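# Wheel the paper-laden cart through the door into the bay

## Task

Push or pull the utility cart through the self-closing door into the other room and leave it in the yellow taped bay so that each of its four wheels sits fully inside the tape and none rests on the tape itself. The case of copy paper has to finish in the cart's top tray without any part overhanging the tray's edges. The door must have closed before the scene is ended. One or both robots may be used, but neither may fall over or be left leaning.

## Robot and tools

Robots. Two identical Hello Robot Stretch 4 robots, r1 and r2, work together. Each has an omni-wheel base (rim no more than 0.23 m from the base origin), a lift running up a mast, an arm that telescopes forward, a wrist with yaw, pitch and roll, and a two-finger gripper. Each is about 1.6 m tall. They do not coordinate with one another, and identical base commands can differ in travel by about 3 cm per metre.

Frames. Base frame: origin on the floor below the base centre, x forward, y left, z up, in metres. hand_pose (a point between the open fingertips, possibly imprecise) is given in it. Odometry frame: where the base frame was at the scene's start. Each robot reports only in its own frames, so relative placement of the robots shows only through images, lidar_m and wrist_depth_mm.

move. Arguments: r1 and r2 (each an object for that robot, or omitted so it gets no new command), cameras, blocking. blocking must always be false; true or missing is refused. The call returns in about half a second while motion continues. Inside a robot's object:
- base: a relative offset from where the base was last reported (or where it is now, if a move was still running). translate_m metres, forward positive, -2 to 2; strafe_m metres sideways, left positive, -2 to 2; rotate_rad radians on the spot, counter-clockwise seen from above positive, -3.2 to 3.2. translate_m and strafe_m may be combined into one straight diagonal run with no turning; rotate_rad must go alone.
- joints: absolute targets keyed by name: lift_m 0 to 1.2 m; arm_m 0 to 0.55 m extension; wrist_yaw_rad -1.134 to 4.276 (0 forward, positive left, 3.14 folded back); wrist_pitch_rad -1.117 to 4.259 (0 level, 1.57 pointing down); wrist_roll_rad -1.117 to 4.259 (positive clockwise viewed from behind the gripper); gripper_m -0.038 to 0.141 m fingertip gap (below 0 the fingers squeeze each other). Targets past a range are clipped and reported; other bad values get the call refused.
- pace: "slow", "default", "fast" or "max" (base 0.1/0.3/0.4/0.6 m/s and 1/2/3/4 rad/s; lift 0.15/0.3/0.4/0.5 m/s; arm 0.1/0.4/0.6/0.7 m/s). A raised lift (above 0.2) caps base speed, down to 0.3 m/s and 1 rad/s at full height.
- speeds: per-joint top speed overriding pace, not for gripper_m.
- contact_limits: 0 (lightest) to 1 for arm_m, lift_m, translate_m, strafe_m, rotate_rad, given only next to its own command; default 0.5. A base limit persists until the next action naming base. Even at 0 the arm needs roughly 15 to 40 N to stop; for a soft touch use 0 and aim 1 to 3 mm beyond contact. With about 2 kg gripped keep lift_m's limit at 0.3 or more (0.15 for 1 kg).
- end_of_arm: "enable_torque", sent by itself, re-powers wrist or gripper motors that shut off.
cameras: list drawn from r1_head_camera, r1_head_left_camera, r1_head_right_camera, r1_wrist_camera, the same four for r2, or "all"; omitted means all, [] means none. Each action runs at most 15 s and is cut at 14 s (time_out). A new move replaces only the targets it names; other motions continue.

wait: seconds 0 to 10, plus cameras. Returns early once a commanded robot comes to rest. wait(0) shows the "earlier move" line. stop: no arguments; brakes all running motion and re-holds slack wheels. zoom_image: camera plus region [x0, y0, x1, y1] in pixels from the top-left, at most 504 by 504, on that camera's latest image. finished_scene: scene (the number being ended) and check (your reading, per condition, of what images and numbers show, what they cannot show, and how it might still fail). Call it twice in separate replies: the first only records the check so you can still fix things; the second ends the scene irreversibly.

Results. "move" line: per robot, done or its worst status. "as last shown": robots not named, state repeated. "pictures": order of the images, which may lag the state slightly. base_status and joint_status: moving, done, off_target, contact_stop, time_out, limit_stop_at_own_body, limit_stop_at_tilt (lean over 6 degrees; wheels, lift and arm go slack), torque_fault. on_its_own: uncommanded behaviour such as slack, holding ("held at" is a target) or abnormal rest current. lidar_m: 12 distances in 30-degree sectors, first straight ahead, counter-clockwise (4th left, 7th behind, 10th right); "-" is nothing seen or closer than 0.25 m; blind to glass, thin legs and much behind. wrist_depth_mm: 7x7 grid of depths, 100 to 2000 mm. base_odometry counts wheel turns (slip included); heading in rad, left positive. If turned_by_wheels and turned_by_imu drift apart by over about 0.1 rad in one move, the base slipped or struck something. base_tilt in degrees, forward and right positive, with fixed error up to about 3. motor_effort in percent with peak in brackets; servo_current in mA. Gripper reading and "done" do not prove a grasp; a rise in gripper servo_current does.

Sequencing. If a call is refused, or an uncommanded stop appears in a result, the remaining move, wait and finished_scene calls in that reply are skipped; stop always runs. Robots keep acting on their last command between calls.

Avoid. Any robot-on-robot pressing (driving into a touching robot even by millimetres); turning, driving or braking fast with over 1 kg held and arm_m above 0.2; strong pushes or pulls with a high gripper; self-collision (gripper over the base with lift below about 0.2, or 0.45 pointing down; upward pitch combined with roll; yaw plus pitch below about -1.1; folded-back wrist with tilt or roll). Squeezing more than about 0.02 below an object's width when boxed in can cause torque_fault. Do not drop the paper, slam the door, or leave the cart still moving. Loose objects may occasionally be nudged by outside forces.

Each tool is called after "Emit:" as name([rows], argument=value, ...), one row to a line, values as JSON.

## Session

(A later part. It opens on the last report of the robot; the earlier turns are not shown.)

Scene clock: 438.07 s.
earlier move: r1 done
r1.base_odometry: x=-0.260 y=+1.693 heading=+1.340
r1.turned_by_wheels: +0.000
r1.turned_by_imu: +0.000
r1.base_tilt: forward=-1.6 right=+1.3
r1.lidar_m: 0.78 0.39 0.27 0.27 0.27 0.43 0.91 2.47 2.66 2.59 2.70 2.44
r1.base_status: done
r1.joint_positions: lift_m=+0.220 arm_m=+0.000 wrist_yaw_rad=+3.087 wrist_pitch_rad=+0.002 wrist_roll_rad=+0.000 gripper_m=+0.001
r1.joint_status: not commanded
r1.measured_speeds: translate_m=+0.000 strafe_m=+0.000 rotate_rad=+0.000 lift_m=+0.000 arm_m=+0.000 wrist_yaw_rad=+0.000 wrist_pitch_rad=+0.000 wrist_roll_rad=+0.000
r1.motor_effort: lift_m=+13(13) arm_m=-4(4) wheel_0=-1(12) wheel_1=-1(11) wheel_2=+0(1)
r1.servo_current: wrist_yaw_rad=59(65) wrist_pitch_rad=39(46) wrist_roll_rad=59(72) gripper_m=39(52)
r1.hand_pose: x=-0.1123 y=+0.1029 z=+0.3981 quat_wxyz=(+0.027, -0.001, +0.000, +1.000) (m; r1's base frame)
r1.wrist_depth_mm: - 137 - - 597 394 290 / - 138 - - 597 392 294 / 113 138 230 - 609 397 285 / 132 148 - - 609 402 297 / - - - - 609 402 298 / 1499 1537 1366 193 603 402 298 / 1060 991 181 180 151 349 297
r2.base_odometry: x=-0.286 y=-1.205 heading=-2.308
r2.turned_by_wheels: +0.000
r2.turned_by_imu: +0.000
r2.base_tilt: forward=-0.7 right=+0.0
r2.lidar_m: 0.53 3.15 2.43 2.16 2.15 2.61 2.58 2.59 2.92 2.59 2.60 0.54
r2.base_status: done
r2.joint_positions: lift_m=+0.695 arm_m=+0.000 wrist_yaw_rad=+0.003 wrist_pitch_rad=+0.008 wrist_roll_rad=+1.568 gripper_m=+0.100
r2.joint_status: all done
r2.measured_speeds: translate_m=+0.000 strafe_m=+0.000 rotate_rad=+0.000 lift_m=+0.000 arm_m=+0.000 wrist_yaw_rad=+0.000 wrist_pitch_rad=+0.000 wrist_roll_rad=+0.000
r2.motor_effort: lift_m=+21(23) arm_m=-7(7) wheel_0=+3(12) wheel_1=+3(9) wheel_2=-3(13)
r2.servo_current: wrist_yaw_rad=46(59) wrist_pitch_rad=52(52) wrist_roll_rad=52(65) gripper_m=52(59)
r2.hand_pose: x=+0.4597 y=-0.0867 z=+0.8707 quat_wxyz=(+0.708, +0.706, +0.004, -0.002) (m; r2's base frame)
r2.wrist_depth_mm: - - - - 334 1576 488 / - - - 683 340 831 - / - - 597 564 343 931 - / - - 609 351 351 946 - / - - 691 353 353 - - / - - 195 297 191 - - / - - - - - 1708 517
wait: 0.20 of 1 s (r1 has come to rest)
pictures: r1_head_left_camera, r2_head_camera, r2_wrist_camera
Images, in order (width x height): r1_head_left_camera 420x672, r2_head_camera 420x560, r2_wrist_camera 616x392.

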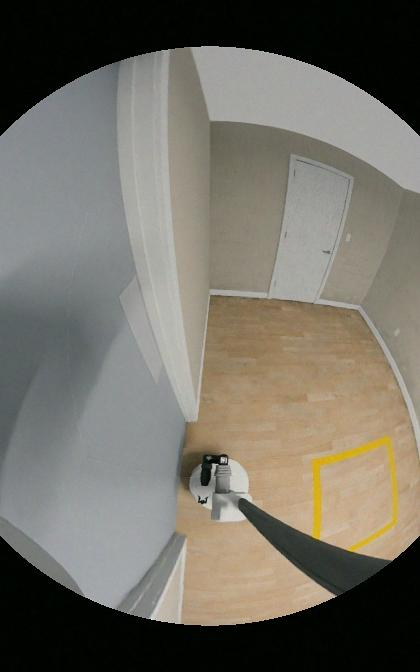

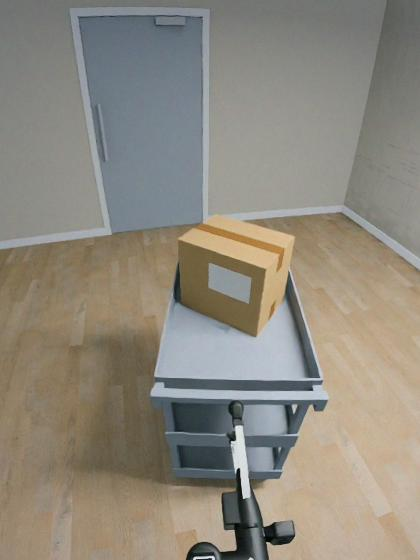

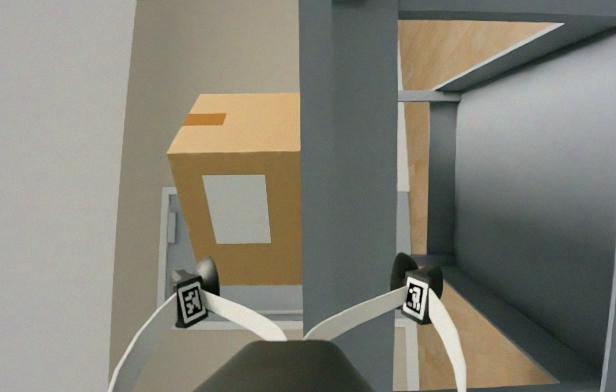

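Emit:
move(r1={"base": {"strafe_m": 0.25}, "pace": "slow"}, r2={"base": {"translate_m": 0.06}, "joints": {"lift_m": 0.683}, "pace": "slow"}, blocking=false, cameras=[])

Emit:
wait(seconds=1.2, cameras=["r2_wrist_camera", "r2_head_camera"])

Emit:
zoom_image(camera="r2_wrist_camera", region=[150, 0, 460, 392])

Emit:
zoom_image(camera="r2_head_camera", region=[130, 330, 340, 500])

Scene clock: 469.23 s.
move: r1 moving; r2 moving
r1.base_odometry: x=-0.274 y=+1.696 heading=+1.340
r1.turned_by_wheels: +0.000
r1.turned_by_imu: +0.000
r1.base_tilt: forward=-1.6 right=+1.3
r1.lidar_m: 0.73 0.37 0.26 0.25 0.27 0.40 0.82 2.50 2.71 2.63 2.70 2.44
r1.base_status: strafe_m moving
r1.joint_positions: lift_m=+0.220 arm_m=+0.000 wrist_yaw_rad=+3.087 wrist_pitch_rad=+0.002 wrist_roll_rad=+0.000 gripper_m=+0.001
r1.joint_status: not commanded
r1.measured_speeds: translate_m=+0.000 strafe_m=+0.056 rotate_rad=-0.002 lift_m=+0.000 arm_m=+0.000 wrist_yaw_rad=+0.000 wrist_pitch_rad=+0.000 wrist_roll_rad=+0.000
r1.motor_effort: lift_m=+13(13) arm_m=-4(4) wheel_0=-8(9) wheel_1=+6(7) wheel_2=-1(1)
r1.servo_current: wrist_yaw_rad=59(59) wrist_pitch_rad=39(46) wrist_roll_rad=39(65) gripper_m=52(52)
r1.hand_pose: x=-0.1123 y=+0.1029 z=+0.3981 quat_wxyz=(+0.027, -0.001, +0.000, +1.000) (m; r1's base frame)
r1.wrist_depth_mm: - 138 - - 597 366 272 / - 138 - - 597 368 274 / 114 138 230 - 597 368 277 / 132 148 - - 597 370 276 / - - - - 603 373 265 / 1464 1464 1366 192 559 375 277 / 1060 991 181 179 152 329 276
r2.base_odometry: x=-0.294 y=-1.214 heading=-2.308
r2.turned_by_wheels: +0.000
r2.turned_by_imu: +0.001
r2.base_tilt: forward=-0.7 right=+0.1
r2.lidar_m: 0.50 3.15 2.40 2.15 2.16 2.58 2.58 2.61 2.93 2.60 2.62 0.51
r2.base_status: translate_m moving
r2.joint_positions: lift_m=+0.683 arm_m=+0.000 wrist_yaw_rad=+0.003 wrist_pitch_rad=+0.008 wrist_roll_rad=+1.568 gripper_m=+0.100
r2.joint_status: lift_m moving
r2.measured_speeds: translate_m=+0.049 strafe_m=+0.000 rotate_rad=+0.001 lift_m=-0.002 arm_m=+0.000 wrist_yaw_rad=+0.000 wrist_pitch_rad=+0.000 wrist_roll_rad=+0.000
r2.motor_effort: lift_m=+14(21) arm_m=-7(7) wheel_0=+5(12) wheel_1=+6(7) wheel_2=-9(11)
r2.servo_current: wrist_yaw_rad=52(59) wrist_pitch_rad=46(52) wrist_roll_rad=59(65) gripper_m=52(59)
r2.hand_pose: x=+0.4597 y=-0.0867 z=+0.8593 quat_wxyz=(+0.708, +0.706, +0.004, -0.002) (m; r2's base frame)
r2.wrist_depth_mm: - - - 320 327 1708 - / - - - 327 330 891 - / - - 574 330 917 931 - / - - 597 340 946 931 - / - - 661 345 342 - - / - - 196 287 196 - - / - - - - - 1708 484
pictures: none
No camera images: "cameras" was empty.

Scene clock: 470.43 s.
earlier move: r1 moving; r2 moving
r1.base_odometry: x=-0.383 y=+1.722 heading=+1.339
r1.turned_by_wheels: -0.001
r1.turned_by_imu: -0.004
r1.base_tilt: forward=-1.6 right=+1.3
r1.lidar_m: 0.50 0.29 0.25 - 0.25 0.26 0.48 2.48 2.83 2.73 2.84 2.46
r1.base_status: strafe_m moving
r1.joint_positions: lift_m=+0.220 arm_m=+0.000 wrist_yaw_rad=+3.087 wrist_pitch_rad=+0.002 wrist_roll_rad=+0.000 gripper_m=+0.001
r1.joint_status: not commanded
r1.measured_speeds: translate_m=+0.000 strafe_m=+0.094 rotate_rad=-0.001 lift_m=+0.000 arm_m=+0.000 wrist_yaw_rad=+0.000 wrist_pitch_rad=+0.000 wrist_roll_rad=+0.000
r1.motor_effort: lift_m=+14(14) arm_m=-4(4) wheel_0=-25(28) wheel_1=+16(24) wheel_2=+0(1)
r1.servo_current: wrist_yaw_rad=46(72) wrist_pitch_rad=33(46) wrist_roll_rad=52(65) gripper_m=46(52)
r1.hand_pose: x=-0.1123 y=+0.1029 z=+0.3980 quat_wxyz=(+0.027, -0.001, +0.000, +1.000) (m; r1's base frame)
r1.wrist_depth_mm: 136 138 - 603 332 199 - / 107 138 - 609 334 200 - / 112 139 279 609 340 202 - / 133 150 - 609 342 202 - / - - - 609 343 204 163 / 1499 1537 1336 193 266 203 163 / 1078 1008 181 180 160 180 -
r2.base_odometry: x=-0.326 y=-1.249 heading=-2.308
r2.turned_by_wheels: +0.000
r2.turned_by_imu: +0.000
r2.base_tilt: forward=-0.7 right=+0.0
r2.lidar_m: 0.45 3.05 2.44 2.15 2.17 2.62 2.64 2.65 2.92 2.57 2.60 0.49
r2.base_status: translate_m moving
r2.joint_positions: lift_m=+0.683 arm_m=+0.000 wrist_yaw_rad=+0.003 wrist_pitch_rad=+0.008 wrist_roll_rad=+1.568 gripper_m=+0.100
r2.joint_status: all done
r2.measured_speeds: translate_m=+0.000 strafe_m=+0.000 rotate_rad=+0.000 lift_m=+0.000 arm_m=+0.000 wrist_yaw_rad=+0.000 wrist_pitch_rad=+0.000 wrist_roll_rad=+0.000
r2.motor_effort: lift_m=+14(21) arm_m=-7(7) wheel_0=+6(12) wheel_1=+5(7) wheel_2=-5(11)
r2.servo_current: wrist_yaw_rad=46(59) wrist_pitch_rad=52(59) wrist_roll_rad=46(65) gripper_m=52(59)
r2.hand_pose: x=+0.4597 y=-0.0867 z=+0.8593 quat_wxyz=(+0.708, +0.706, +0.004, -0.002) (m; r2's base frame)
r2.wrist_depth_mm: - - - 220 276 1661 - / - - - 223 279 809 - / - - 517 226 286 - - / - - 554 230 289 - - / - - 609 234 294 - - / - - 195 237 198 - - / - - - - - 1756 500
wait: 1.20 s; no rest
pictures: r2_head_camera, r2_wrist_camera
Images, in order (width x height): r2_head_camera 420x560, r2_wrist_camera 616x392.

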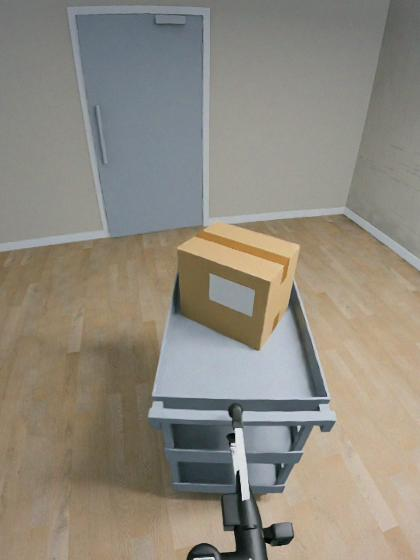

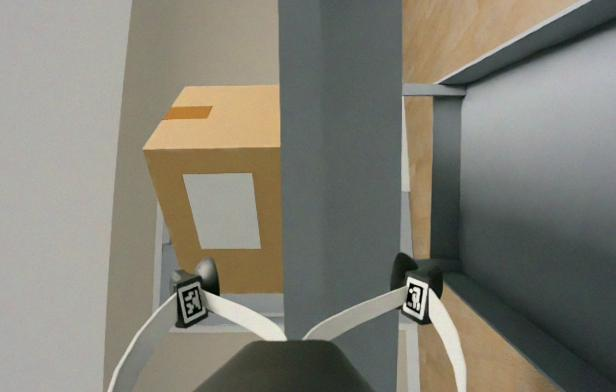

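Scaled by 1.286.

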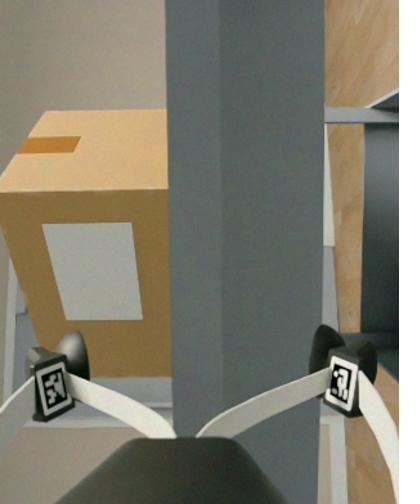

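Scaled by 2.400 from the camera's 420x560 image, which has a finer 1200x1600 frame.

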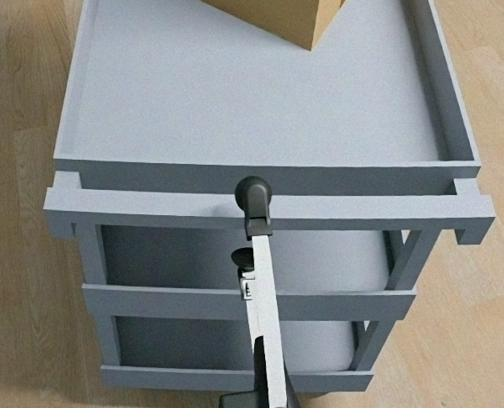

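Emit:
move(r1={"base": {"strafe_m": 0.85}, "pace": "default"}, r2={"base": {"translate_m": 0.026}, "joints": {"lift_m": 0.686}, "pace": "slow"}, blocking=false, cameras=[])

Emit:
wait(seconds=1.0, cameras=["r2_wrist_camera", "r1_head_left_camera"])

Scene clock: 486.80 s.
earlier move: r1 contact_stop; r2 done
move: r1 contact_stop; r2 moving
r1.base_odometry: x=-0.378 y=+1.721 heading=+1.339
r1.turned_by_wheels: +0.000
r1.turned_by_imu: -0.002
r1.base_tilt: forward=-1.6 right=+1.2
r1.lidar_m: 0.51 0.28 0.25 - 0.25 0.27 0.48 2.48 2.84 2.72 2.82 2.48
r1.base_status: strafe_m contact_stop (by the wheels' count: +0.095 of +0.250); strafe_m contact_stop
r1.joint_positions: lift_m=+0.220 arm_m=+0.000 wrist_yaw_rad=+3.087 wrist_pitch_rad=+0.002 wrist_roll_rad=+0.000 gripper_m=+0.001
r1.joint_status: not commanded
r1.measured_speeds: translate_m=+0.001 strafe_m=+0.014 rotate_rad=-0.006 lift_m=+0.000 arm_m=+0.000 wrist_yaw_rad=+0.000 wrist_pitch_rad=+0.000 wrist_roll_rad=+0.000
r1.on_its_own: the wheels are slack since a contact_stop
r1.motor_effort: lift_m=+14(14) arm_m=-4(4) wheel_0=-7(29) wheel_1=+4(28) wheel_2=+1(1)
r1.servo_current: wrist_yaw_rad=39(65) wrist_pitch_rad=46(46) wrist_roll_rad=46(78) gripper_m=52(52)
r1.hand_pose: x=-0.1123 y=+0.1029 z=+0.3980 quat_wxyz=(+0.027, -0.001, +0.000, +1.000) (m; r1's base frame)
r1.wrist_depth_mm: 136 138 - 597 314 202 - / 113 139 - 609 319 203 - / 118 139 276 609 320 193 - / 137 162 - 609 322 193 157 / - - - 609 324 194 158 / 1464 1537 1336 194 273 195 - / 1060 1008 181 183 160 183 -
r2.base_odometry: x=-0.335 y=-1.258 heading=-2.308
r2.turned_by_wheels: +0.000
r2.turned_by_imu: +0.001
r2.base_tilt: forward=-0.7 right=+0.0
r2.lidar_m: 0.46 3.03 2.44 2.14 2.16 2.61 2.63 2.67 2.90 2.58 2.60 0.46
r2.base_status: translate_m moving
r2.joint_positions: lift_m=+0.686 arm_m=+0.000 wrist_yaw_rad=+0.003 wrist_pitch_rad=+0.008 wrist_roll_rad=+1.568 gripper_m=+0.100
r2.joint_status: lift_m moving
r2.measured_speeds: translate_m=+0.049 strafe_m=+0.000 rotate_rad=-0.002 lift_m=+0.000 arm_m=+0.000 wrist_yaw_rad=+0.000 wrist_pitch_rad=+0.000 wrist_roll_rad=+0.000
r2.motor_effort: lift_m=+21(22) arm_m=-7(7) wheel_0=+4(8) wheel_1=+6(7) wheel_2=-10(10)
r2.servo_current: wrist_yaw_rad=59(59) wrist_pitch_rad=46(59) wrist_roll_rad=46(52) gripper_m=46(59)
r2.hand_pose: x=+0.4597 y=-0.0867 z=+0.8617 quat_wxyz=(+0.708, +0.706, +0.004, -0.002) (m; r2's base frame)
r2.wrist_depth_mm: - - - 210 267 1708 - / - - - 212 270 831 - / - - 504 216 274 866 - / - - 539 277 279 - - / - - 597 283 282 - - / - - 196 225 196 - - / - - - - - 1661 504
pictures: none
No camera images: "cameras" was empty.

not run: a stop that you did not command came earlier in this reply.

Emit:
move(r1={"base": {"strafe_m": -0.03, "translate_m": 0.19}}, r2={"joints": {"gripper_m": -0.02}}, blocking=false, cameras=[])

Emit:
wait(seconds=1.5, cameras=["r2_wrist_camera", "r1_head_left_camera", "r2_head_camera"])

Scene clock: 498.07 s.
earlier move: r1 contact_stop; r2 done
move: r1 moving; r2 moving
r1.base_odometry: x=-0.342 y=+1.744 heading=+1.345
r1.turned_by_wheels: +0.006
r1.turned_by_imu: +0.005
r1.base_tilt: forward=-1.6 right=+1.3
r1.lidar_m: 0.50 0.27 0.25 - 0.25 0.27 0.52 2.52 2.79 2.68 2.79 2.41
r1.base_status: strafe_m contact_stop (by the wheels' count: +0.001 of +0.850); translate_m moving; strafe_m moving
r1.joint_positions: lift_m=+0.220 arm_m=+0.000 wrist_yaw_rad=+3.087 wrist_pitch_rad=+0.002 wrist_roll_rad=+0.000 gripper_m=+0.001
r1.joint_status: not commanded
r1.measured_speeds: translate_m=+0.123 strafe_m=-0.020 rotate_rad=-0.007 lift_m=+0.000 arm_m=+0.000 wrist_yaw_rad=+0.000 wrist_pitch_rad=+0.000 wrist_roll_rad=+0.000
r1.motor_effort: lift_m=+14(14) arm_m=-4(4) wheel_0=+8(9) wheel_1=+7(7) wheel_2=-8(9)
r1.servo_current: wrist_yaw_rad=59(65) wrist_pitch_rad=39(46) wrist_roll_rad=52(59) gripper_m=52(52)
r1.hand_pose: x=-0.1123 y=+0.1029 z=+0.3980 quat_wxyz=(+0.027, -0.001, +0.000, +1.000) (m; r1's base frame)
r1.wrist_depth_mm: 136 139 - 634 362 219 - / 113 139 - 634 368 208 - / 118 139 279 640 370 208 165 / 137 162 - 647 377 211 158 / - - - 634 375 209 167 / 1499 1464 1366 193 283 211 166 / 1060 1008 181 179 160 186 -
r2.base_odometry: x=-0.343 y=-1.268 heading=-2.308
r2.turned_by_wheels: +0.000
r2.turned_by_imu: +0.001
r2.base_tilt: forward=-0.6 right=+0.1
r2.lidar_m: 0.43 3.11 2.44 2.17 2.18 2.64 2.65 2.66 2.89 2.58 2.60 0.45
r2.base_status: done
r2.joint_positions: lift_m=+0.686 arm_m=+0.000 wrist_yaw_rad=+0.003 wrist_pitch_rad=+0.008 wrist_roll_rad=+1.568 gripper_m=+0.083
r2.joint_status: gripper_m moving; the others done
r2.measured_speeds: translate_m=+0.000 strafe_m=+0.000 rotate_rad=+0.000 lift_m=+0.000 arm_m=+0.000 wrist_yaw_rad=+0.000 wrist_pitch_rad=+0.000 wrist_roll_rad=+0.000
r2.motor_effort: lift_m=+21(22) arm_m=-7(7) wheel_0=+5(5) wheel_1=+5(5) wheel_2=-7(7)
r2.servo_current: wrist_yaw_rad=52(52) wrist_pitch_rad=52(52) wrist_roll_rad=39(59) gripper_m=98(104)
r2.hand_pose: x=+0.4597 y=-0.0867 z=+0.8617 quat_wxyz=(+0.708, +0.706, +0.004, -0.002) (m; r2's base frame)
r2.wrist_depth_mm: - - - 195 251 1618 - / - - 647 197 255 831 - / - - 488 202 259 854 - / - - 525 204 264 866 - / - - 580 268 268 - - / - - 195 210 191 - - / - - - - 277 1808 496
pictures: none
No camera images: "cameras" was empty.

Scene clock: 499.47 s.
earlier move: r1 moving; r2 done
r1.base_odometry: x=-0.282 y=+1.893 heading=+1.346
r1.turned_by_wheels: +0.000
r1.turned_by_imu: +0.000
r1.base_tilt: forward=-1.6 right=+1.2
r1.lidar_m: 0.58 0.32 0.25 0.25 0.25 0.33 0.67 2.67 2.77 2.66 2.77 2.27
r1.base_status: translate_m moving; strafe_m moving
r1.joint_positions: lift_m=+0.220 arm_m=+0.000 wrist_yaw_rad=+3.087 wrist_pitch_rad=+0.002 wrist_roll_rad=+0.000 gripper_m=+0.001
r1.joint_status: not commanded
r1.measured_speeds: translate_m=+0.000 strafe_m=+0.000 rotate_rad=+0.000 lift_m=+0.000 arm_m=+0.000 wrist_yaw_rad=+0.000 wrist_pitch_rad=+0.000 wrist_roll_rad=+0.000
r1.motor_effort: lift_m=+14(14) arm_m=-4(4) wheel_0=+3(9) wheel_1=+3(7) wheel_2=+1(10)
r1.servo_current: wrist_yaw_rad=52(72) wrist_pitch_rad=39(52) wrist_roll_rad=52(59) gripper_m=52(52)
r1.hand_pose: x=-0.1123 y=+0.1029 z=+0.3980 quat_wxyz=(+0.027, -0.001, +0.000, +1.000) (m; r1's base frame)
r1.wrist_depth_mm: 136 139 - 788 433 248 187 / 114 139 - 788 439 250 189 / 116 140 281 798 402 252 190 / 137 165 - - 445 253 191 / - - - - 449 252 191 / 1464 1464 1366 191 338 252 190 / 1060 1008 181 153 151 236 190
r2.base_odometry: x=-0.343 y=-1.268 heading=-2.307
r2.turned_by_wheels: +0.000
r2.turned_by_imu: +0.000
r2.base_tilt: forward=-0.7 right=+0.0
r2.lidar_m: 0.42 0.50 2.44 2.14 2.17 2.61 2.67 2.67 2.90 2.59 2.60 0.45
r2.base_status: done
r2.joint_positions: lift_m=+0.686 arm_m=+0.000 wrist_yaw_rad=+0.003 wrist_pitch_rad=+0.008 wrist_roll_rad=+1.568 gripper_m=-0.018
r2.joint_status: all done
r2.measured_speeds: translate_m=+0.000 strafe_m=+0.000 rotate_rad=+0.000 lift_m=+0.000 arm_m=+0.000 wrist_yaw_rad=+0.000 wrist_pitch_rad=+0.000 wrist_roll_rad=+0.000
r2.motor_effort: lift_m=+21(22) arm_m=-7(7) wheel_0=+5(5) wheel_1=+5(5) wheel_2=-4(7)
r2.servo_current: wrist_yaw_rad=52(59) wrist_pitch_rad=52(59) wrist_roll_rad=65(65) gripper_m=130(241)
r2.hand_pose: x=+0.4597 y=-0.0867 z=+0.8617 quat_wxyz=(+0.708, +0.706, +0.004, -0.002) (m; r2's base frame)
r2.wrist_depth_mm: - - - 189 244 1618 - / - - 621 191 249 820 - / - - 484 195 253 854 - / - - 517 198 257 878 - / - - 591 202 263 - - / - - 189 204 180 - - / - - - - - 1576 496
wait: 1.40 of 1.5 s (r2 has come to rest)
pictures: r1_head_left_camera, r2_head_camera, r2_wrist_camera
Images, in order (width x height): r1_head_left_camera 420x672, r2_head_camera 420x560, r2_wrist_camera 616x392.

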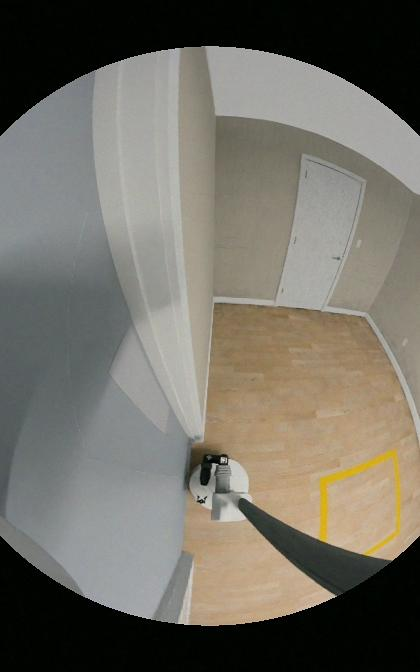

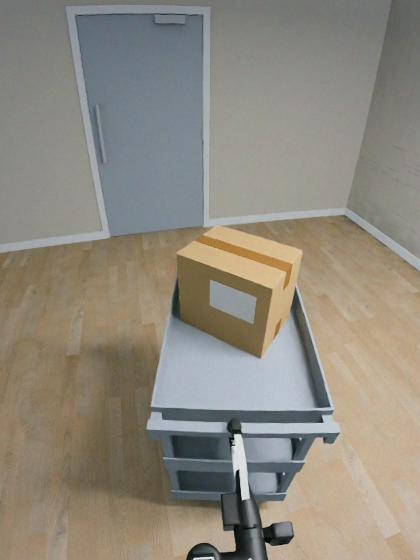

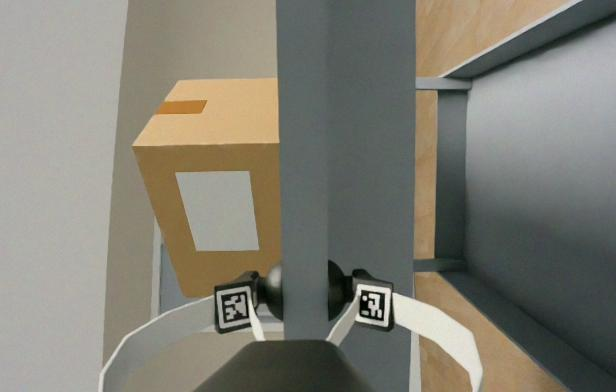

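Emit:
move(blocking=false, cameras=["r1_head_camera", "r1_head_left_camera", "r2_head_camera"])

Scene clock: 525.03 s.
earlier move: r1 done
r1.base_odometry: x=-0.282 y=+1.893 heading=+1.346
r1.turned_by_wheels: +0.000
r1.turned_by_imu: +0.000
r1.base_tilt: forward=-1.6 right=+1.3
r1.lidar_m: 0.57 0.30 0.25 0.25 0.25 0.32 0.68 2.69 2.77 2.66 2.79 2.27
r1.base_status: done
r1.joint_positions: lift_m=+0.220 arm_m=+0.000 wrist_yaw_rad=+3.087 wrist_pitch_rad=+0.002 wrist_roll_rad=+0.000 gripper_m=+0.001
r1.joint_status: not commanded
r1.measured_speeds: translate_m=+0.000 strafe_m=+0.000 rotate_rad=+0.000 lift_m=+0.000 arm_m=+0.000 wrist_yaw_rad=+0.000 wrist_pitch_rad=+0.000 wrist_roll_rad=+0.000
r1.motor_effort: lift_m=+14(14) arm_m=-4(4) wheel_0=+2(9) wheel_1=+2(7) wheel_2=+1(10)
r1.servo_current: wrist_yaw_rad=46(72) wrist_pitch_rad=46(52) wrist_roll_rad=46(59) gripper_m=46(52)
r1.hand_pose: x=-0.1123 y=+0.1030 z=+0.3980 quat_wxyz=(+0.027, -0.001, +0.000, +1.000) (m; r1's base frame)
r1.wrist_depth_mm: 136 139 - 788 436 249 187 / 114 139 - 798 436 251 189 / 116 140 282 809 402 251 190 / 137 165 - - 452 252 191 / - - - - 449 252 190 / 1499 1499 1366 193 338 252 190 / 1078 1025 181 153 152 236 190
r2.base_odometry: x=-0.343 y=-1.268 heading=-2.307
r2.turned_by_wheels: +0.000
r2.turned_by_imu: +0.000
r2.base_tilt: forward=-0.6 right=+0.0
r2.lidar_m: 0.42 0.50 2.44 2.17 2.18 2.63 2.67 2.64 2.89 2.59 2.61 0.45
r2.base_status: done
r2.joint_positions: lift_m=+0.686 arm_m=+0.000 wrist_yaw_rad=+0.003 wrist_pitch_rad=+0.008 wrist_roll_rad=+1.568 gripper_m=-0.018
r2.joint_status: all done
r2.measured_speeds: translate_m=+0.000 strafe_m=+0.000 rotate_rad=+0.000 lift_m=+0.000 arm_m=+0.000 wrist_yaw_rad=+0.000 wrist_pitch_rad=+0.000 wrist_roll_rad=+0.000
r2.motor_effort: lift_m=+21(22) arm_m=-7(7) wheel_0=+5(5) wheel_1=+5(5) wheel_2=-4(7)
r2.servo_current: wrist_yaw_rad=46(59) wrist_pitch_rad=52(59) wrist_roll_rad=52(65) gripper_m=130(241)
r2.hand_pose: x=+0.4597 y=-0.0867 z=+0.8617 quat_wxyz=(+0.708, +0.706, +0.004, -0.002) (m; r2's base frame)
r2.wrist_depth_mm: - - - 188 245 1661 - / - - 627 191 249 809 - / - - 484 195 254 854 - / - - 521 198 259 854 - / - - 585 202 262 - - / - - 189 204 180 - - / - - - - - 1618 492
pictures: r1_head_camera, r1_head_left_camera, r2_head_camera
Images, in order (width x height): r1_head_camera 420x560, r1_head_left_camera 420x672, r2_head_camera 420x560.

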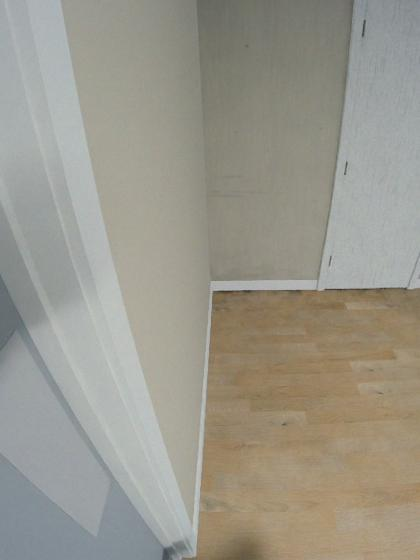

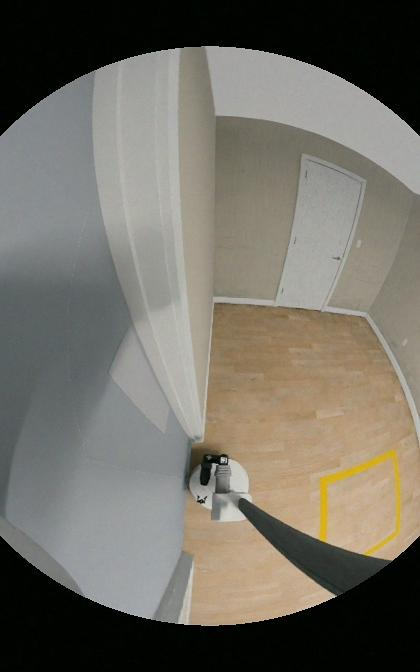

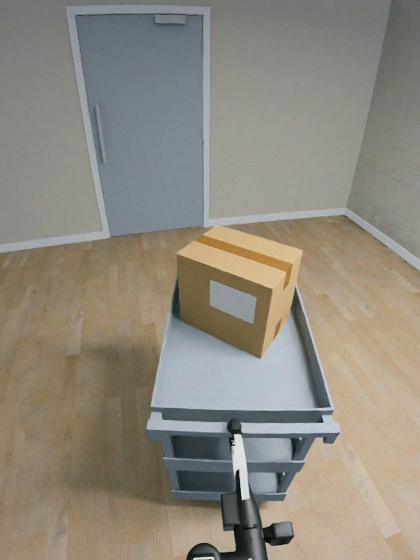

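Emit:
move(blocking=false, cameras=[], r1={"base": {"strafe_m": 0.45}, "pace": "slow", "contact_limits": {"strafe_m": 0.85}})

Emit:
wait(seconds=4, cameras=["r1_head_left_camera", "r2_head_camera"])

Scene clock: 550.73 s.
move: r1 moving
r1.base_odometry: x=-0.296 y=+1.896 heading=+1.345
r1.turned_by_wheels: +0.000
r1.turned_by_imu: +0.000
r1.base_tilt: forward=-1.6 right=+1.3
r1.lidar_m: 0.50 0.30 0.25 - 0.25 0.30 0.68 2.66 2.78 2.67 2.79 2.26
r1.base_status: strafe_m moving
r1.joint_positions: lift_m=+0.220 arm_m=+0.000 wrist_yaw_rad=+3.087 wrist_pitch_rad=+0.002 wrist_roll_rad=+0.000 gripper_m=+0.001
r1.joint_status: not commanded
r1.measured_speeds: translate_m=+0.000 strafe_m=+0.055 rotate_rad=+0.000 lift_m=+0.000 arm_m=+0.000 wrist_yaw_rad=+0.000 wrist_pitch_rad=+0.000 wrist_roll_rad=+0.000
r1.motor_effort: lift_m=+14(14) arm_m=-4(4) wheel_0=-8(8) wheel_1=+3(7) wheel_2=+1(1)
r1.servo_current: wrist_yaw_rad=52(52) wrist_pitch_rad=39(46) wrist_roll_rad=52(59) gripper_m=46(52)
r1.contact_limits: strafe_m 0.85
r1.hand_pose: x=-0.1123 y=+0.1030 z=+0.3980 quat_wxyz=(+0.027, -0.001, +0.000, +1.000) (m; r1's base frame)
r1.wrist_depth_mm: 136 138 - - 394 225 171 / 114 139 - - 399 229 172 / 115 140 281 - 402 243 173 / 137 166 - - 410 230 174 / - - - - 413 229 174 / 1464 1499 1397 192 309 230 174 / 1042 1008 181 152 152 204 173
r2.base_odometry: x=-0.343 y=-1.268 heading=-2.307
r2.turned_by_wheels: +0.000
r2.turned_by_imu: +0.000
r2.base_tilt: forward=-0.7 right=+0.0
r2.lidar_m: 0.43 0.50 2.43 2.17 2.16 2.63 2.65 2.68 2.91 2.59 2.58 0.46
r2.base_status: not commanded
r2.joint_positions: lift_m=+0.686 arm_m=+0.000 wrist_yaw_rad=+0.003 wrist_pitch_rad=+0.008 wrist_roll_rad=+1.568 gripper_m=-0.018
r2.joint_status: not commanded
r2.measured_speeds: translate_m=+0.000 strafe_m=+0.000 rotate_rad=+0.000 lift_m=+0.000 arm_m=+0.000 wrist_yaw_rad=+0.000 wrist_pitch_rad=+0.000 wrist_roll_rad=+0.000
r2.motor_effort: lift_m=+21(21) arm_m=-7(7) wheel_0=+4(5) wheel_1=+5(5) wheel_2=-4(4)
r2.servo_current: wrist_yaw_rad=46(52) wrist_pitch_rad=52(52) wrist_roll_rad=46(52) gripper_m=130(137)
r2.hand_pose: x=+0.4597 y=-0.0867 z=+0.8617 quat_wxyz=(+0.708, +0.706, +0.004, -0.002) (m; r2's base frame)
r2.wrist_depth_mm: - - - 189 244 1708 - / - - 634 191 250 831 - / - - 484 196 253 842 - / - - 517 198 258 866 - / - - 585 202 263 - - / - - 189 204 179 - - / - - - - - 1618 496
pictures: none
No camera images: "cameras" was empty.

Scene clock: 554.73 s.
earlier move: r1 moving
r1.base_odometry: x=-0.678 y=+1.983 heading=+1.346
r1.turned_by_wheels: +0.001
r1.turned_by_imu: +0.004
r1.base_tilt: forward=-1.6 right=+1.3
r1.lidar_m: 0.56 2.30 0.28 0.25 - 0.25 0.27 0.65 3.18 3.06 3.10 0.34
r1.base_status: strafe_m moving
r1.joint_positions: lift_m=+0.220 arm_m=+0.000 wrist_yaw_rad=+3.087 wrist_pitch_rad=+0.002 wrist_roll_rad=+0.000 gripper_m=+0.001
r1.joint_status: not commanded
r1.measured_speeds: translate_m=+0.001 strafe_m=+0.101 rotate_rad=-0.007 lift_m=+0.000 arm_m=+0.000 wrist_yaw_rad=+0.000 wrist_pitch_rad=+0.000 wrist_roll_rad=+0.000
r1.motor_effort: lift_m=+14(14) arm_m=-4(4) wheel_0=-17(23) wheel_1=+17(23) wheel_2=+7(7)
r1.servo_current: wrist_yaw_rad=33(78) wrist_pitch_rad=39(52) wrist_roll_rad=52(65) gripper_m=52(52)
r1.contact_limits: strafe_m 0.85
r1.hand_pose: x=-0.1123 y=+0.1030 z=+0.3980 quat_wxyz=(+0.027, -0.001, +0.000, +1.000) (m; r1's base frame)
r1.wrist_depth_mm: 136 138 469 320 243 200 171 / 113 139 436 322 246 196 172 / 116 139 392 324 244 197 172 / 137 159 418 324 247 198 172 / - 768 469 327 246 198 173 / 1499 768 421 192 231 198 173 / 1078 768 181 184 152 193 -
r2.base_odometry: x=-0.343 y=-1.268 heading=-2.307
r2.turned_by_wheels: +0.000
r2.turned_by_imu: +0.001
r2.base_tilt: forward=-0.6 right=+0.1
r2.lidar_m: 0.43 0.47 2.43 2.17 2.17 2.61 2.67 2.70 2.89 2.59 2.59 0.43
r2.base_status: not commanded
r2.joint_positions: lift_m=+0.686 arm_m=+0.000 wrist_yaw_rad=+0.003 wrist_pitch_rad=+0.008 wrist_roll_rad=+1.568 gripper_m=-0.018
r2.joint_status: not commanded
r2.measured_speeds: translate_m=+0.000 strafe_m=+0.000 rotate_rad=+0.000 lift_m=+0.000 arm_m=+0.000 wrist_yaw_rad=+0.000 wrist_pitch_rad=+0.000 wrist_roll_rad=+0.000
r2.motor_effort: lift_m=+21(22) arm_m=-7(7) wheel_0=+5(5) wheel_1=+5(5) wheel_2=-4(4)
r2.servo_current: wrist_yaw_rad=46(59) wrist_pitch_rad=52(59) wrist_roll_rad=52(59) gripper_m=130(137)
r2.hand_pose: x=+0.4597 y=-0.0867 z=+0.8617 quat_wxyz=(+0.708, +0.706, +0.004, -0.002) (m; r2's base frame)
r2.wrist_depth_mm: - - - 189 246 1618 - / - - 634 191 249 809 - / - - 484 195 254 842 - / - - 521 198 258 854 - / - - 585 202 263 - - / - - 189 204 180 - - / - - - - - 1576 496
wait: 4.00 s; no rest
pictures: r1_head_left_camera, r2_head_camera
Images, in order (width x height): r1_head_left_camera 420x672, r2_head_camera 420x560.

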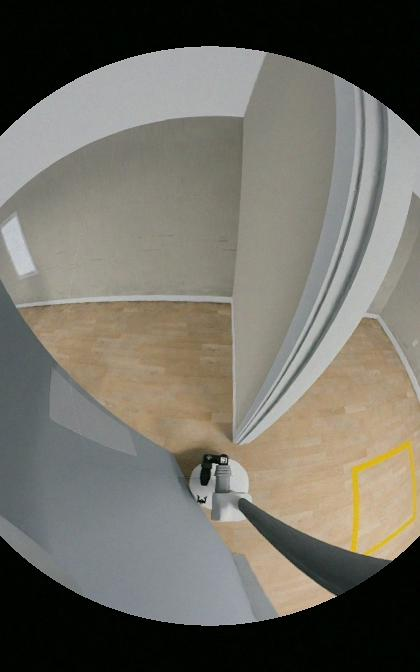

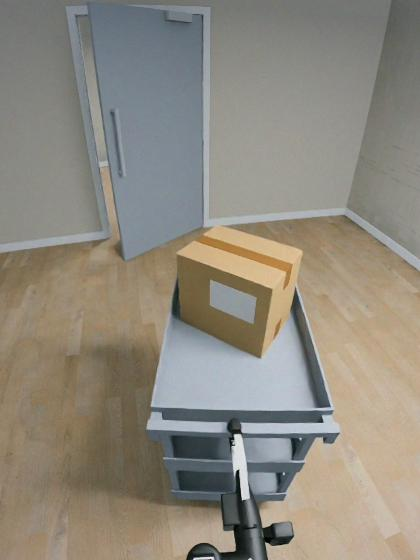

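Emit:
move(blocking=false, cameras=[], r1={"base": {"strafe_m": 0.45, "translate_m": -0.35}, "pace": "slow", "contact_limits": {"strafe_m": 0.85, "translate_m": 0.85}})

Emit:
wait(seconds=5, cameras=["r1_head_left_camera", "r2_head_camera"])

r1: "contact_limits": strafe_m and translate_m are given together and make one move, which takes one limit: state it under one of them only
Scene clock: 560.63 s.
earlier move: r1 done
r1.base_odometry: x=-0.720 y=+1.993 heading=+1.346
r1.turned_by_wheels: +0.000
r1.turned_by_imu: +0.000
r1.base_tilt: forward=-1.6 right=+1.3
r1.lidar_m: 0.71 2.32 0.31 0.25 - 0.25 0.27 0.65 3.22 3.11 3.09 0.34
r1.base_status: done
r1.joint_positions: lift_m=+0.220 arm_m=+0.000 wrist_yaw_rad=+3.087 wrist_pitch_rad=+0.002 wrist_roll_rad=+0.000 gripper_m=+0.001
r1.joint_status: not commanded
r1.measured_speeds: translate_m=+0.000 strafe_m=+0.000 rotate_rad=+0.000 lift_m=+0.000 arm_m=+0.000 wrist_yaw_rad=+0.000 wrist_pitch_rad=+0.000 wrist_roll_rad=+0.000
r1.motor_effort: lift_m=+14(14) arm_m=-4(4) wheel_0=-14(23) wheel_1=+13(23) wheel_2=+6(7)
r1.servo_current: wrist_yaw_rad=46(78) wrist_pitch_rad=46(52) wrist_roll_rad=52(65) gripper_m=46(52)
r1.contact_limits: strafe_m 0.85
r1.hand_pose: x=-0.1123 y=+0.1030 z=+0.3980 quat_wxyz=(+0.027, -0.001, +0.000, +1.000) (m; r1's base frame)
r1.wrist_depth_mm: 136 138 433 310 244 200 176 / 113 139 410 314 244 200 176 / 116 139 370 314 246 201 177 / 137 159 413 315 246 201 178 / - 759 436 315 248 202 178 / 1499 778 418 192 232 202 178 / 1078 691 184 189 161 191 178
r2.base_odometry: x=-0.343 y=-1.268 heading=-2.307
r2.turned_by_wheels: +0.000
r2.turned_by_imu: +0.000
r2.base_tilt: forward=-0.6 right=+0.1
r2.lidar_m: 0.43 0.49 2.45 2.17 2.18 2.61 2.66 2.67 2.88 2.60 2.59 0.46
r2.base_status: not commanded
r2.joint_positions: lift_m=+0.686 arm_m=+0.000 wrist_yaw_rad=+0.003 wrist_pitch_rad=+0.008 wrist_roll_rad=+1.568 gripper_m=-0.018
r2.joint_status: not commanded
r2.measured_speeds: translate_m=+0.000 strafe_m=+0.000 rotate_rad=+0.000 lift_m=+0.000 arm_m=+0.000 wrist_yaw_rad=+0.000 wrist_pitch_rad=+0.000 wrist_roll_rad=+0.000
r2.motor_effort: lift_m=+21(22) arm_m=-7(7) wheel_0=+5(5) wheel_1=+5(5) wheel_2=-4(4)
r2.servo_current: wrist_yaw_rad=46(59) wrist_pitch_rad=46(59) wrist_roll_rad=46(65) gripper_m=130(137)
r2.hand_pose: x=+0.4597 y=-0.0867 z=+0.8617 quat_wxyz=(+0.708, +0.706, +0.004, -0.002) (m; r2's base frame)
r2.wrist_depth_mm: - - - 189 245 1661 - / - - 634 191 249 809 - / - - 484 195 254 854 - / - - 521 198 257 854 - / - - 591 202 262 - - / - - 189 204 179 - - / - - - - - 1618 496
pictures: none

not run: a call was refused earlier in this reply.

Emit:
move(blocking=false, cameras=[], r1={"base": {"strafe_m": 0.45, "translate_m": -0.35}, "pace": "slow", "contact_limits": {"strafe_m": 0.85}})

Emit:
wait(seconds=5, cameras=["r1_head_left_camera", "r2_head_camera"])

Scene clock: 564.23 s.
move: r1 moving
r1.base_odometry: x=-0.732 y=+1.988 heading=+1.347
r1.turned_by_wheels: +0.001
r1.turned_by_imu: +0.001
r1.base_tilt: forward=-1.6 right=+1.3
r1.lidar_m: 0.76 2.32 0.32 0.25 - 0.25 0.25 0.61 3.23 3.13 3.10 0.37
r1.base_status: translate_m moving; strafe_m moving
r1.joint_positions: lift_m=+0.220 arm_m=+0.000 wrist_yaw_rad=+3.087 wrist_pitch_rad=+0.002 wrist_roll_rad=+0.000 gripper_m=+0.001
r1.joint_status: not commanded
r1.measured_speeds: translate_m=-0.030 strafe_m=+0.038 rotate_rad=+0.000 lift_m=+0.000 arm_m=+0.000 wrist_yaw_rad=+0.000 wrist_pitch_rad=+0.000 wrist_roll_rad=+0.000
r1.motor_effort: lift_m=+14(14) arm_m=-4(4) wheel_0=-18(21) wheel_1=+16(16) wheel_2=+10(12)
r1.servo_current: wrist_yaw_rad=46(72) wrist_pitch_rad=46(52) wrist_roll_rad=59(59) gripper_m=46(52)
r1.contact_limits: strafe_m 0.85
r1.hand_pose: x=-0.1123 y=+0.1030 z=+0.3980 quat_wxyz=(+0.027, -0.001, +0.000, +1.000) (m; r1's base frame)
r1.wrist_depth_mm: 136 138 421 310 243 205 177 / 113 139 402 312 245 202 178 / 116 139 368 312 246 202 178 / 137 159 387 314 247 203 178 / - 699 430 314 248 203 179 / 1499 707 407 193 232 204 179 / 1078 715 184 189 160 193 179
r2.base_odometry: x=-0.343 y=-1.268 heading=-2.307
r2.turned_by_wheels: +0.000
r2.turned_by_imu: +0.000
r2.base_tilt: forward=-0.7 right=+0.1
r2.lidar_m: 0.44 0.46 2.44 2.16 2.16 2.61 2.64 2.68 2.93 2.57 2.60 0.44
r2.base_status: not commanded
r2.joint_positions: lift_m=+0.686 arm_m=+0.000 wrist_yaw_rad=+0.003 wrist_pitch_rad=+0.008 wrist_roll_rad=+1.568 gripper_m=-0.018
r2.joint_status: not commanded
r2.measured_speeds: translate_m=+0.000 strafe_m=+0.000 rotate_rad=+0.000 lift_m=+0.000 arm_m=+0.000 wrist_yaw_rad=+0.000 wrist_pitch_rad=+0.000 wrist_roll_rad=+0.000
r2.motor_effort: lift_m=+21(21) arm_m=-7(7) wheel_0=+4(5) wheel_1=+5(5) wheel_2=-4(4)
r2.servo_current: wrist_yaw_rad=59(59) wrist_pitch_rad=52(59) wrist_roll_rad=52(52) gripper_m=130(137)
r2.hand_pose: x=+0.4597 y=-0.0867 z=+0.8617 quat_wxyz=(+0.708, +0.706, +0.004, -0.002) (m; r2's base frame)
r2.wrist_depth_mm: - - - 189 246 1708 - / - - 634 191 249 820 - / - - 484 195 254 854 - / - - 521 198 258 878 - / - - 585 202 262 - - / - - 189 204 180 - - / - - - - - 1576 496
pictures: none
No camera images: "cameras" was empty.

Scene clock: 569.23 s.
earlier move: r1 moving
r1.base_odometry: x=-1.174 y=+1.781 heading=+1.347
r1.turned_by_wheels: +0.000
r1.turned_by_imu: +0.136
r1.base_tilt: forward=-1.6 right=+1.3
r1.lidar_m: 2.54 2.80 1.52 0.38 0.25 - - 0.25 0.46 3.44 0.81 0.85
r1.base_status: translate_m moving; strafe_m moving
r1.joint_positions: lift_m=+0.220 arm_m=+0.000 wrist_yaw_rad=+3.087 wrist_pitch_rad=+0.002 wrist_roll_rad=+0.000 gripper_m=+0.001
r1.joint_status: not commanded
r1.measured_speeds: translate_m=-0.063 strafe_m=+0.079 rotate_rad=+0.000 lift_m=+0.000 arm_m=+0.000 wrist_yaw_rad=+0.000 wrist_pitch_rad=+0.000 wrist_roll_rad=+0.000
r1.motor_effort: lift_m=+14(14) arm_m=-4(4) wheel_0=-14(21) wheel_1=+8(17) wheel_2=+16(16)
r1.servo_current: wrist_yaw_rad=52(72) wrist_pitch_rad=46(52) wrist_roll_rad=39(65) gripper_m=46(59)
r1.contact_limits: strafe_m 0.85
r1.hand_pose: x=-0.1123 y=+0.1030 z=+0.3980 quat_wxyz=(+0.027, -0.001, +0.000, +1.000) (m; r1's base frame)
r1.wrist_depth_mm: 137 138 314 298 283 271 259 / 112 139 312 297 285 270 260 / 116 139 309 297 286 270 260 / 137 159 312 300 286 271 262 / 351 334 317 301 287 272 263 / 357 338 315 191 281 274 263 / 357 338 184 183 160 268 263
r2.base_odometry: x=-0.343 y=-1.268 heading=-2.307
r2.turned_by_wheels: +0.000
r2.turned_by_imu: +0.001
r2.base_tilt: forward=-0.7 right=+0.0
r2.lidar_m: 0.43 0.49 2.46 2.16 2.18 2.66 2.68 2.69 2.92 2.58 2.60 0.43
r2.base_status: not commanded
r2.joint_positions: lift_m=+0.686 arm_m=+0.000 wrist_yaw_rad=+0.003 wrist_pitch_rad=+0.008 wrist_roll_rad=+1.568 gripper_m=-0.018
r2.joint_status: not commanded
r2.measured_speeds: translate_m=+0.000 strafe_m=+0.000 rotate_rad=+0.000 lift_m=+0.000 arm_m=+0.000 wrist_yaw_rad=+0.000 wrist_pitch_rad=+0.000 wrist_roll_rad=+0.000
r2.motor_effort: lift_m=+21(22) arm_m=-7(7) wheel_0=+5(5) wheel_1=+5(5) wheel_2=-4(4)
r2.servo_current: wrist_yaw_rad=39(65) wrist_pitch_rad=52(59) wrist_roll_rad=46(65) gripper_m=124(137)
r2.hand_pose: x=+0.4597 y=-0.0867 z=+0.8617 quat_wxyz=(+0.708, +0.706, +0.004, -0.002) (m; r2's base frame)
r2.wrist_depth_mm: - - - 189 244 1708 - / - - 627 191 249 820 - / - - 488 195 254 842 - / - - 521 198 257 854 - / - - 585 202 262 - - / - - 189 204 180 - - / - - - - - 1618 492
wait: 5.00 s; no rest
pictures: r1_head_left_camera, r2_head_camera
Images, in order (width x height): r1_head_left_camera 420x672, r2_head_camera 420x560.

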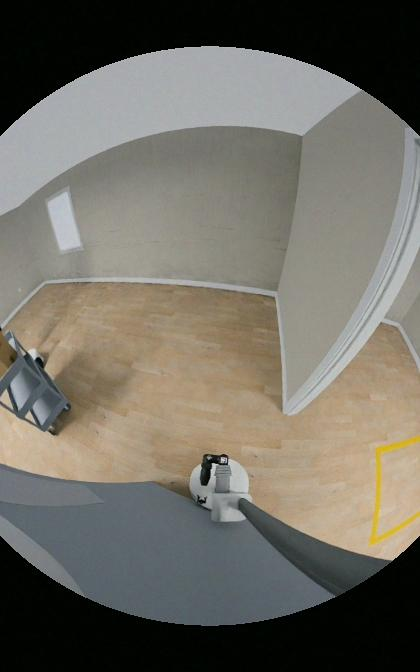

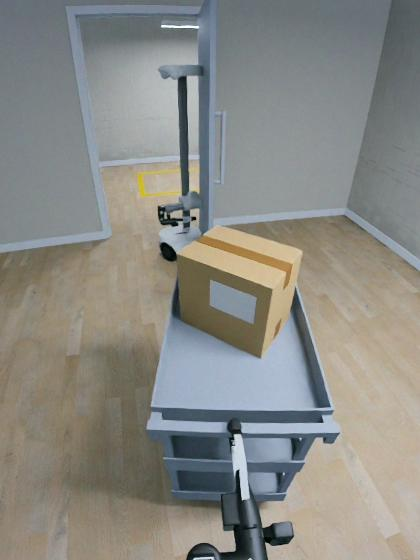

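Emit:
move(blocking=false, cameras=[], r1={"base": {"strafe_m": 0.135, "translate_m": -0.385}, "pace": "slow", "contact_limits": {"strafe_m": 0.85}})

Emit:
wait(seconds=5, cameras=["r1_head_camera", "r1_head_left_camera", "r2_head_camera"])

Scene clock: 599.40 s.
earlier move: r1 done
move: r1 moving
r1.base_odometry: x=-1.244 y=+1.741 heading=+1.346
r1.turned_by_wheels: -0.001
r1.turned_by_imu: -0.001
r1.base_tilt: forward=-1.6 right=+1.3
r1.lidar_m: 2.61 2.86 1.49 0.47 0.25 0.25 - 0.25 0.37 3.48 0.91 0.90
r1.base_status: translate_m moving; strafe_m moving
r1.joint_positions: lift_m=+0.220 arm_m=+0.000 wrist_yaw_rad=+3.087 wrist_pitch_rad=+0.002 wrist_roll_rad=+0.000 gripper_m=+0.001
r1.joint_status: not commanded
r1.measured_speeds: translate_m=-0.047 strafe_m=+0.017 rotate_rad=+0.000 lift_m=+0.000 arm_m=+0.000 wrist_yaw_rad=+0.000 wrist_pitch_rad=+0.000 wrist_roll_rad=+0.000
r1.motor_effort: lift_m=+14(14) arm_m=-4(4) wheel_0=-12(13) wheel_1=-10(11) wheel_2=+15(15)
r1.servo_current: wrist_yaw_rad=46(72) wrist_pitch_rad=46(46) wrist_roll_rad=39(59) gripper_m=46(52)
r1.contact_limits: strafe_m 0.85
r1.hand_pose: x=-0.1123 y=+0.1030 z=+0.3980 quat_wxyz=(+0.027, -0.001, +0.000, +1.000) (m; r1's base frame)
r1.wrist_depth_mm: 136 138 317 309 306 297 294 / 112 138 317 310 303 297 293 / 116 139 317 310 307 298 293 / 136 158 319 312 306 300 294 / 330 327 320 312 306 300 296 / 334 325 319 192 306 300 296 / 336 329 183 188 169 300 297
r2.base_odometry: x=-0.343 y=-1.268 heading=-2.307
r2.turned_by_wheels: +0.000
r2.turned_by_imu: +0.001
r2.base_tilt: forward=-0.6 right=+0.1
r2.lidar_m: 0.44 0.48 2.42 2.16 2.17 2.64 2.65 2.67 2.89 2.58 2.57 0.41
r2.base_status: not commanded
r2.joint_positions: lift_m=+0.686 arm_m=+0.000 wrist_yaw_rad=+0.003 wrist_pitch_rad=+0.008 wrist_roll_rad=+1.568 gripper_m=-0.018
r2.joint_status: not commanded
r2.measured_speeds: translate_m=+0.000 strafe_m=+0.000 rotate_rad=+0.000 lift_m=+0.000 arm_m=+0.000 wrist_yaw_rad=+0.000 wrist_pitch_rad=+0.000 wrist_roll_rad=+0.000
r2.motor_effort: lift_m=+21(21) arm_m=-7(7) wheel_0=+4(5) wheel_1=+5(5) wheel_2=-4(4)
r2.servo_current: wrist_yaw_rad=52(52) wrist_pitch_rad=59(59) wrist_roll_rad=52(52) gripper_m=130(130)
r2.hand_pose: x=+0.4597 y=-0.0867 z=+0.8617 quat_wxyz=(+0.708, +0.706, +0.004, -0.002) (m; r2's base frame)
r2.wrist_depth_mm: - - - 189 244 1618 - / - - 634 191 249 809 - / - - 484 195 253 866 - / - - 517 197 257 866 - / - - 585 202 262 - - / - - 189 204 180 - - / - - - - - 1618 492
pictures: none
No camera images: "cameras" was empty.

Scene clock: 604.40 s.
earlier move: r1 contact_stop
r1.base_odometry: x=-1.318 y=+1.730 heading=+1.644
r1.turned_by_wheels: +0.299
r1.turned_by_imu: +0.347
r1.base_tilt: forward=-1.5 right=+1.3
r1.lidar_m: 2.69 3.60 1.41 0.27 0.25 - 0.25 0.30 3.56 3.70 0.95 2.22
r1.base_status: translate_m contact_stop; strafe_m contact_stop
r1.joint_positions: lift_m=+0.220 arm_m=+0.000 wrist_yaw_rad=+3.088 wrist_pitch_rad=+0.002 wrist_roll_rad=+0.000 gripper_m=+0.001
r1.joint_status: not commanded
r1.measured_speeds: translate_m=+0.033 strafe_m=-0.010 rotate_rad=+0.046 lift_m=+0.000 arm_m=+0.000 wrist_yaw_rad=+0.000 wrist_pitch_rad=+0.000 wrist_roll_rad=+0.000
r1.on_its_own: the wheels are slack since a contact_stop
r1.motor_effort: lift_m=+15(15) arm_m=-3(4) wheel_0=-1(29) wheel_1=+0(26) wheel_2=+1(34)
r1.servo_current: wrist_yaw_rad=52(78) wrist_pitch_rad=39(52) wrist_roll_rad=39(72) gripper_m=46(59)
r1.contact_limits: strafe_m 0.85
r1.hand_pose: x=-0.1124 y=+0.1028 z=+0.3979 quat_wxyz=(+0.027, -0.001, +0.000, +1.000) (m; r1's base frame)
r1.wrist_depth_mm: - 138 329 290 260 235 219 / - 138 317 289 260 236 220 / 111 138 252 291 260 236 220 / 128 142 312 293 262 240 220 / 445 384 332 291 263 236 220 / 462 387 325 192 254 236 221 / 462 387 181 183 151 235 221
r2.base_odometry: x=-0.343 y=-1.268 heading=-2.307
r2.turned_by_wheels: +0.000
r2.turned_by_imu: +0.001
r2.base_tilt: forward=-0.7 right=+0.1
r2.lidar_m: 0.42 0.47 2.42 2.18 2.17 2.62 2.67 2.67 2.88 2.57 2.59 0.45
r2.base_status: not commanded
r2.joint_positions: lift_m=+0.686 arm_m=+0.000 wrist_yaw_rad=+0.003 wrist_pitch_rad=+0.008 wrist_roll_rad=+1.568 gripper_m=-0.018
r2.joint_status: not commanded
r2.measured_speeds: translate_m=+0.000 strafe_m=+0.000 rotate_rad=+0.000 lift_m=+0.000 arm_m=+0.000 wrist_yaw_rad=+0.000 wrist_pitch_rad=+0.000 wrist_roll_rad=+0.000
r2.motor_effort: lift_m=+21(22) arm_m=-7(7) wheel_0=+5(5) wheel_1=+5(5) wheel_2=-4(4)
r2.servo_current: wrist_yaw_rad=39(65) wrist_pitch_rad=52(59) wrist_roll_rad=52(65) gripper_m=130(137)
r2.hand_pose: x=+0.4597 y=-0.0867 z=+0.8617 quat_wxyz=(+0.708, +0.706, +0.004, -0.002) (m; r2's base frame)
r2.wrist_depth_mm: - - - 189 244 1661 - / - - 634 190 249 820 - / - - 484 195 252 842 - / - - 517 198 259 854 - / - - 585 202 263 - - / - - 189 204 180 - - / - - - - - 1576 492
wait: 5.00 s; no rest
pictures: r1_head_camera, r1_head_left_camera, r2_head_camera
Images, in order (width x height): r1_head_camera 420x560, r1_head_left_camera 420x672, r2_head_camera 420x560.

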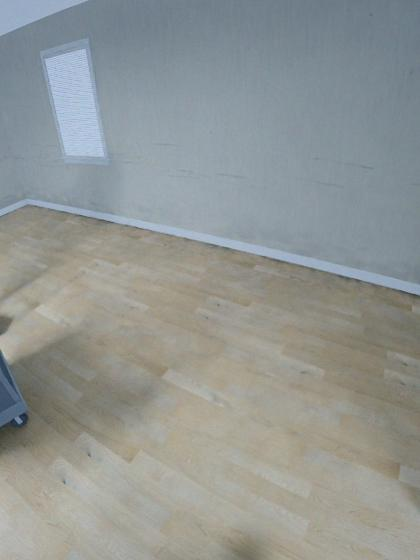

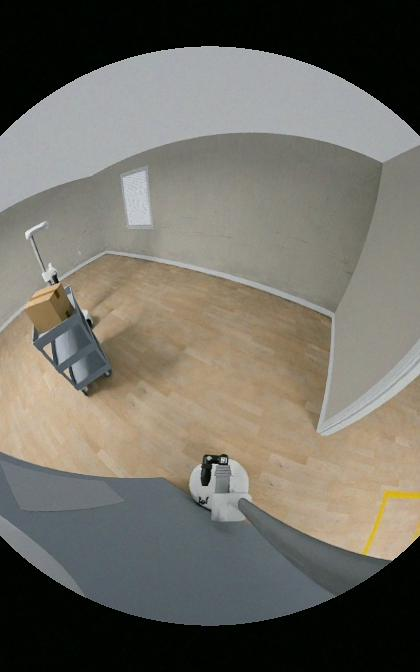

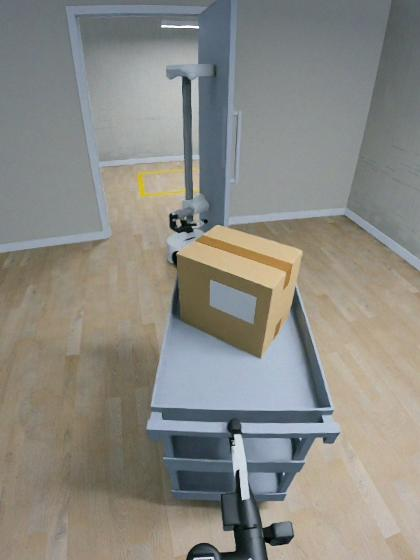

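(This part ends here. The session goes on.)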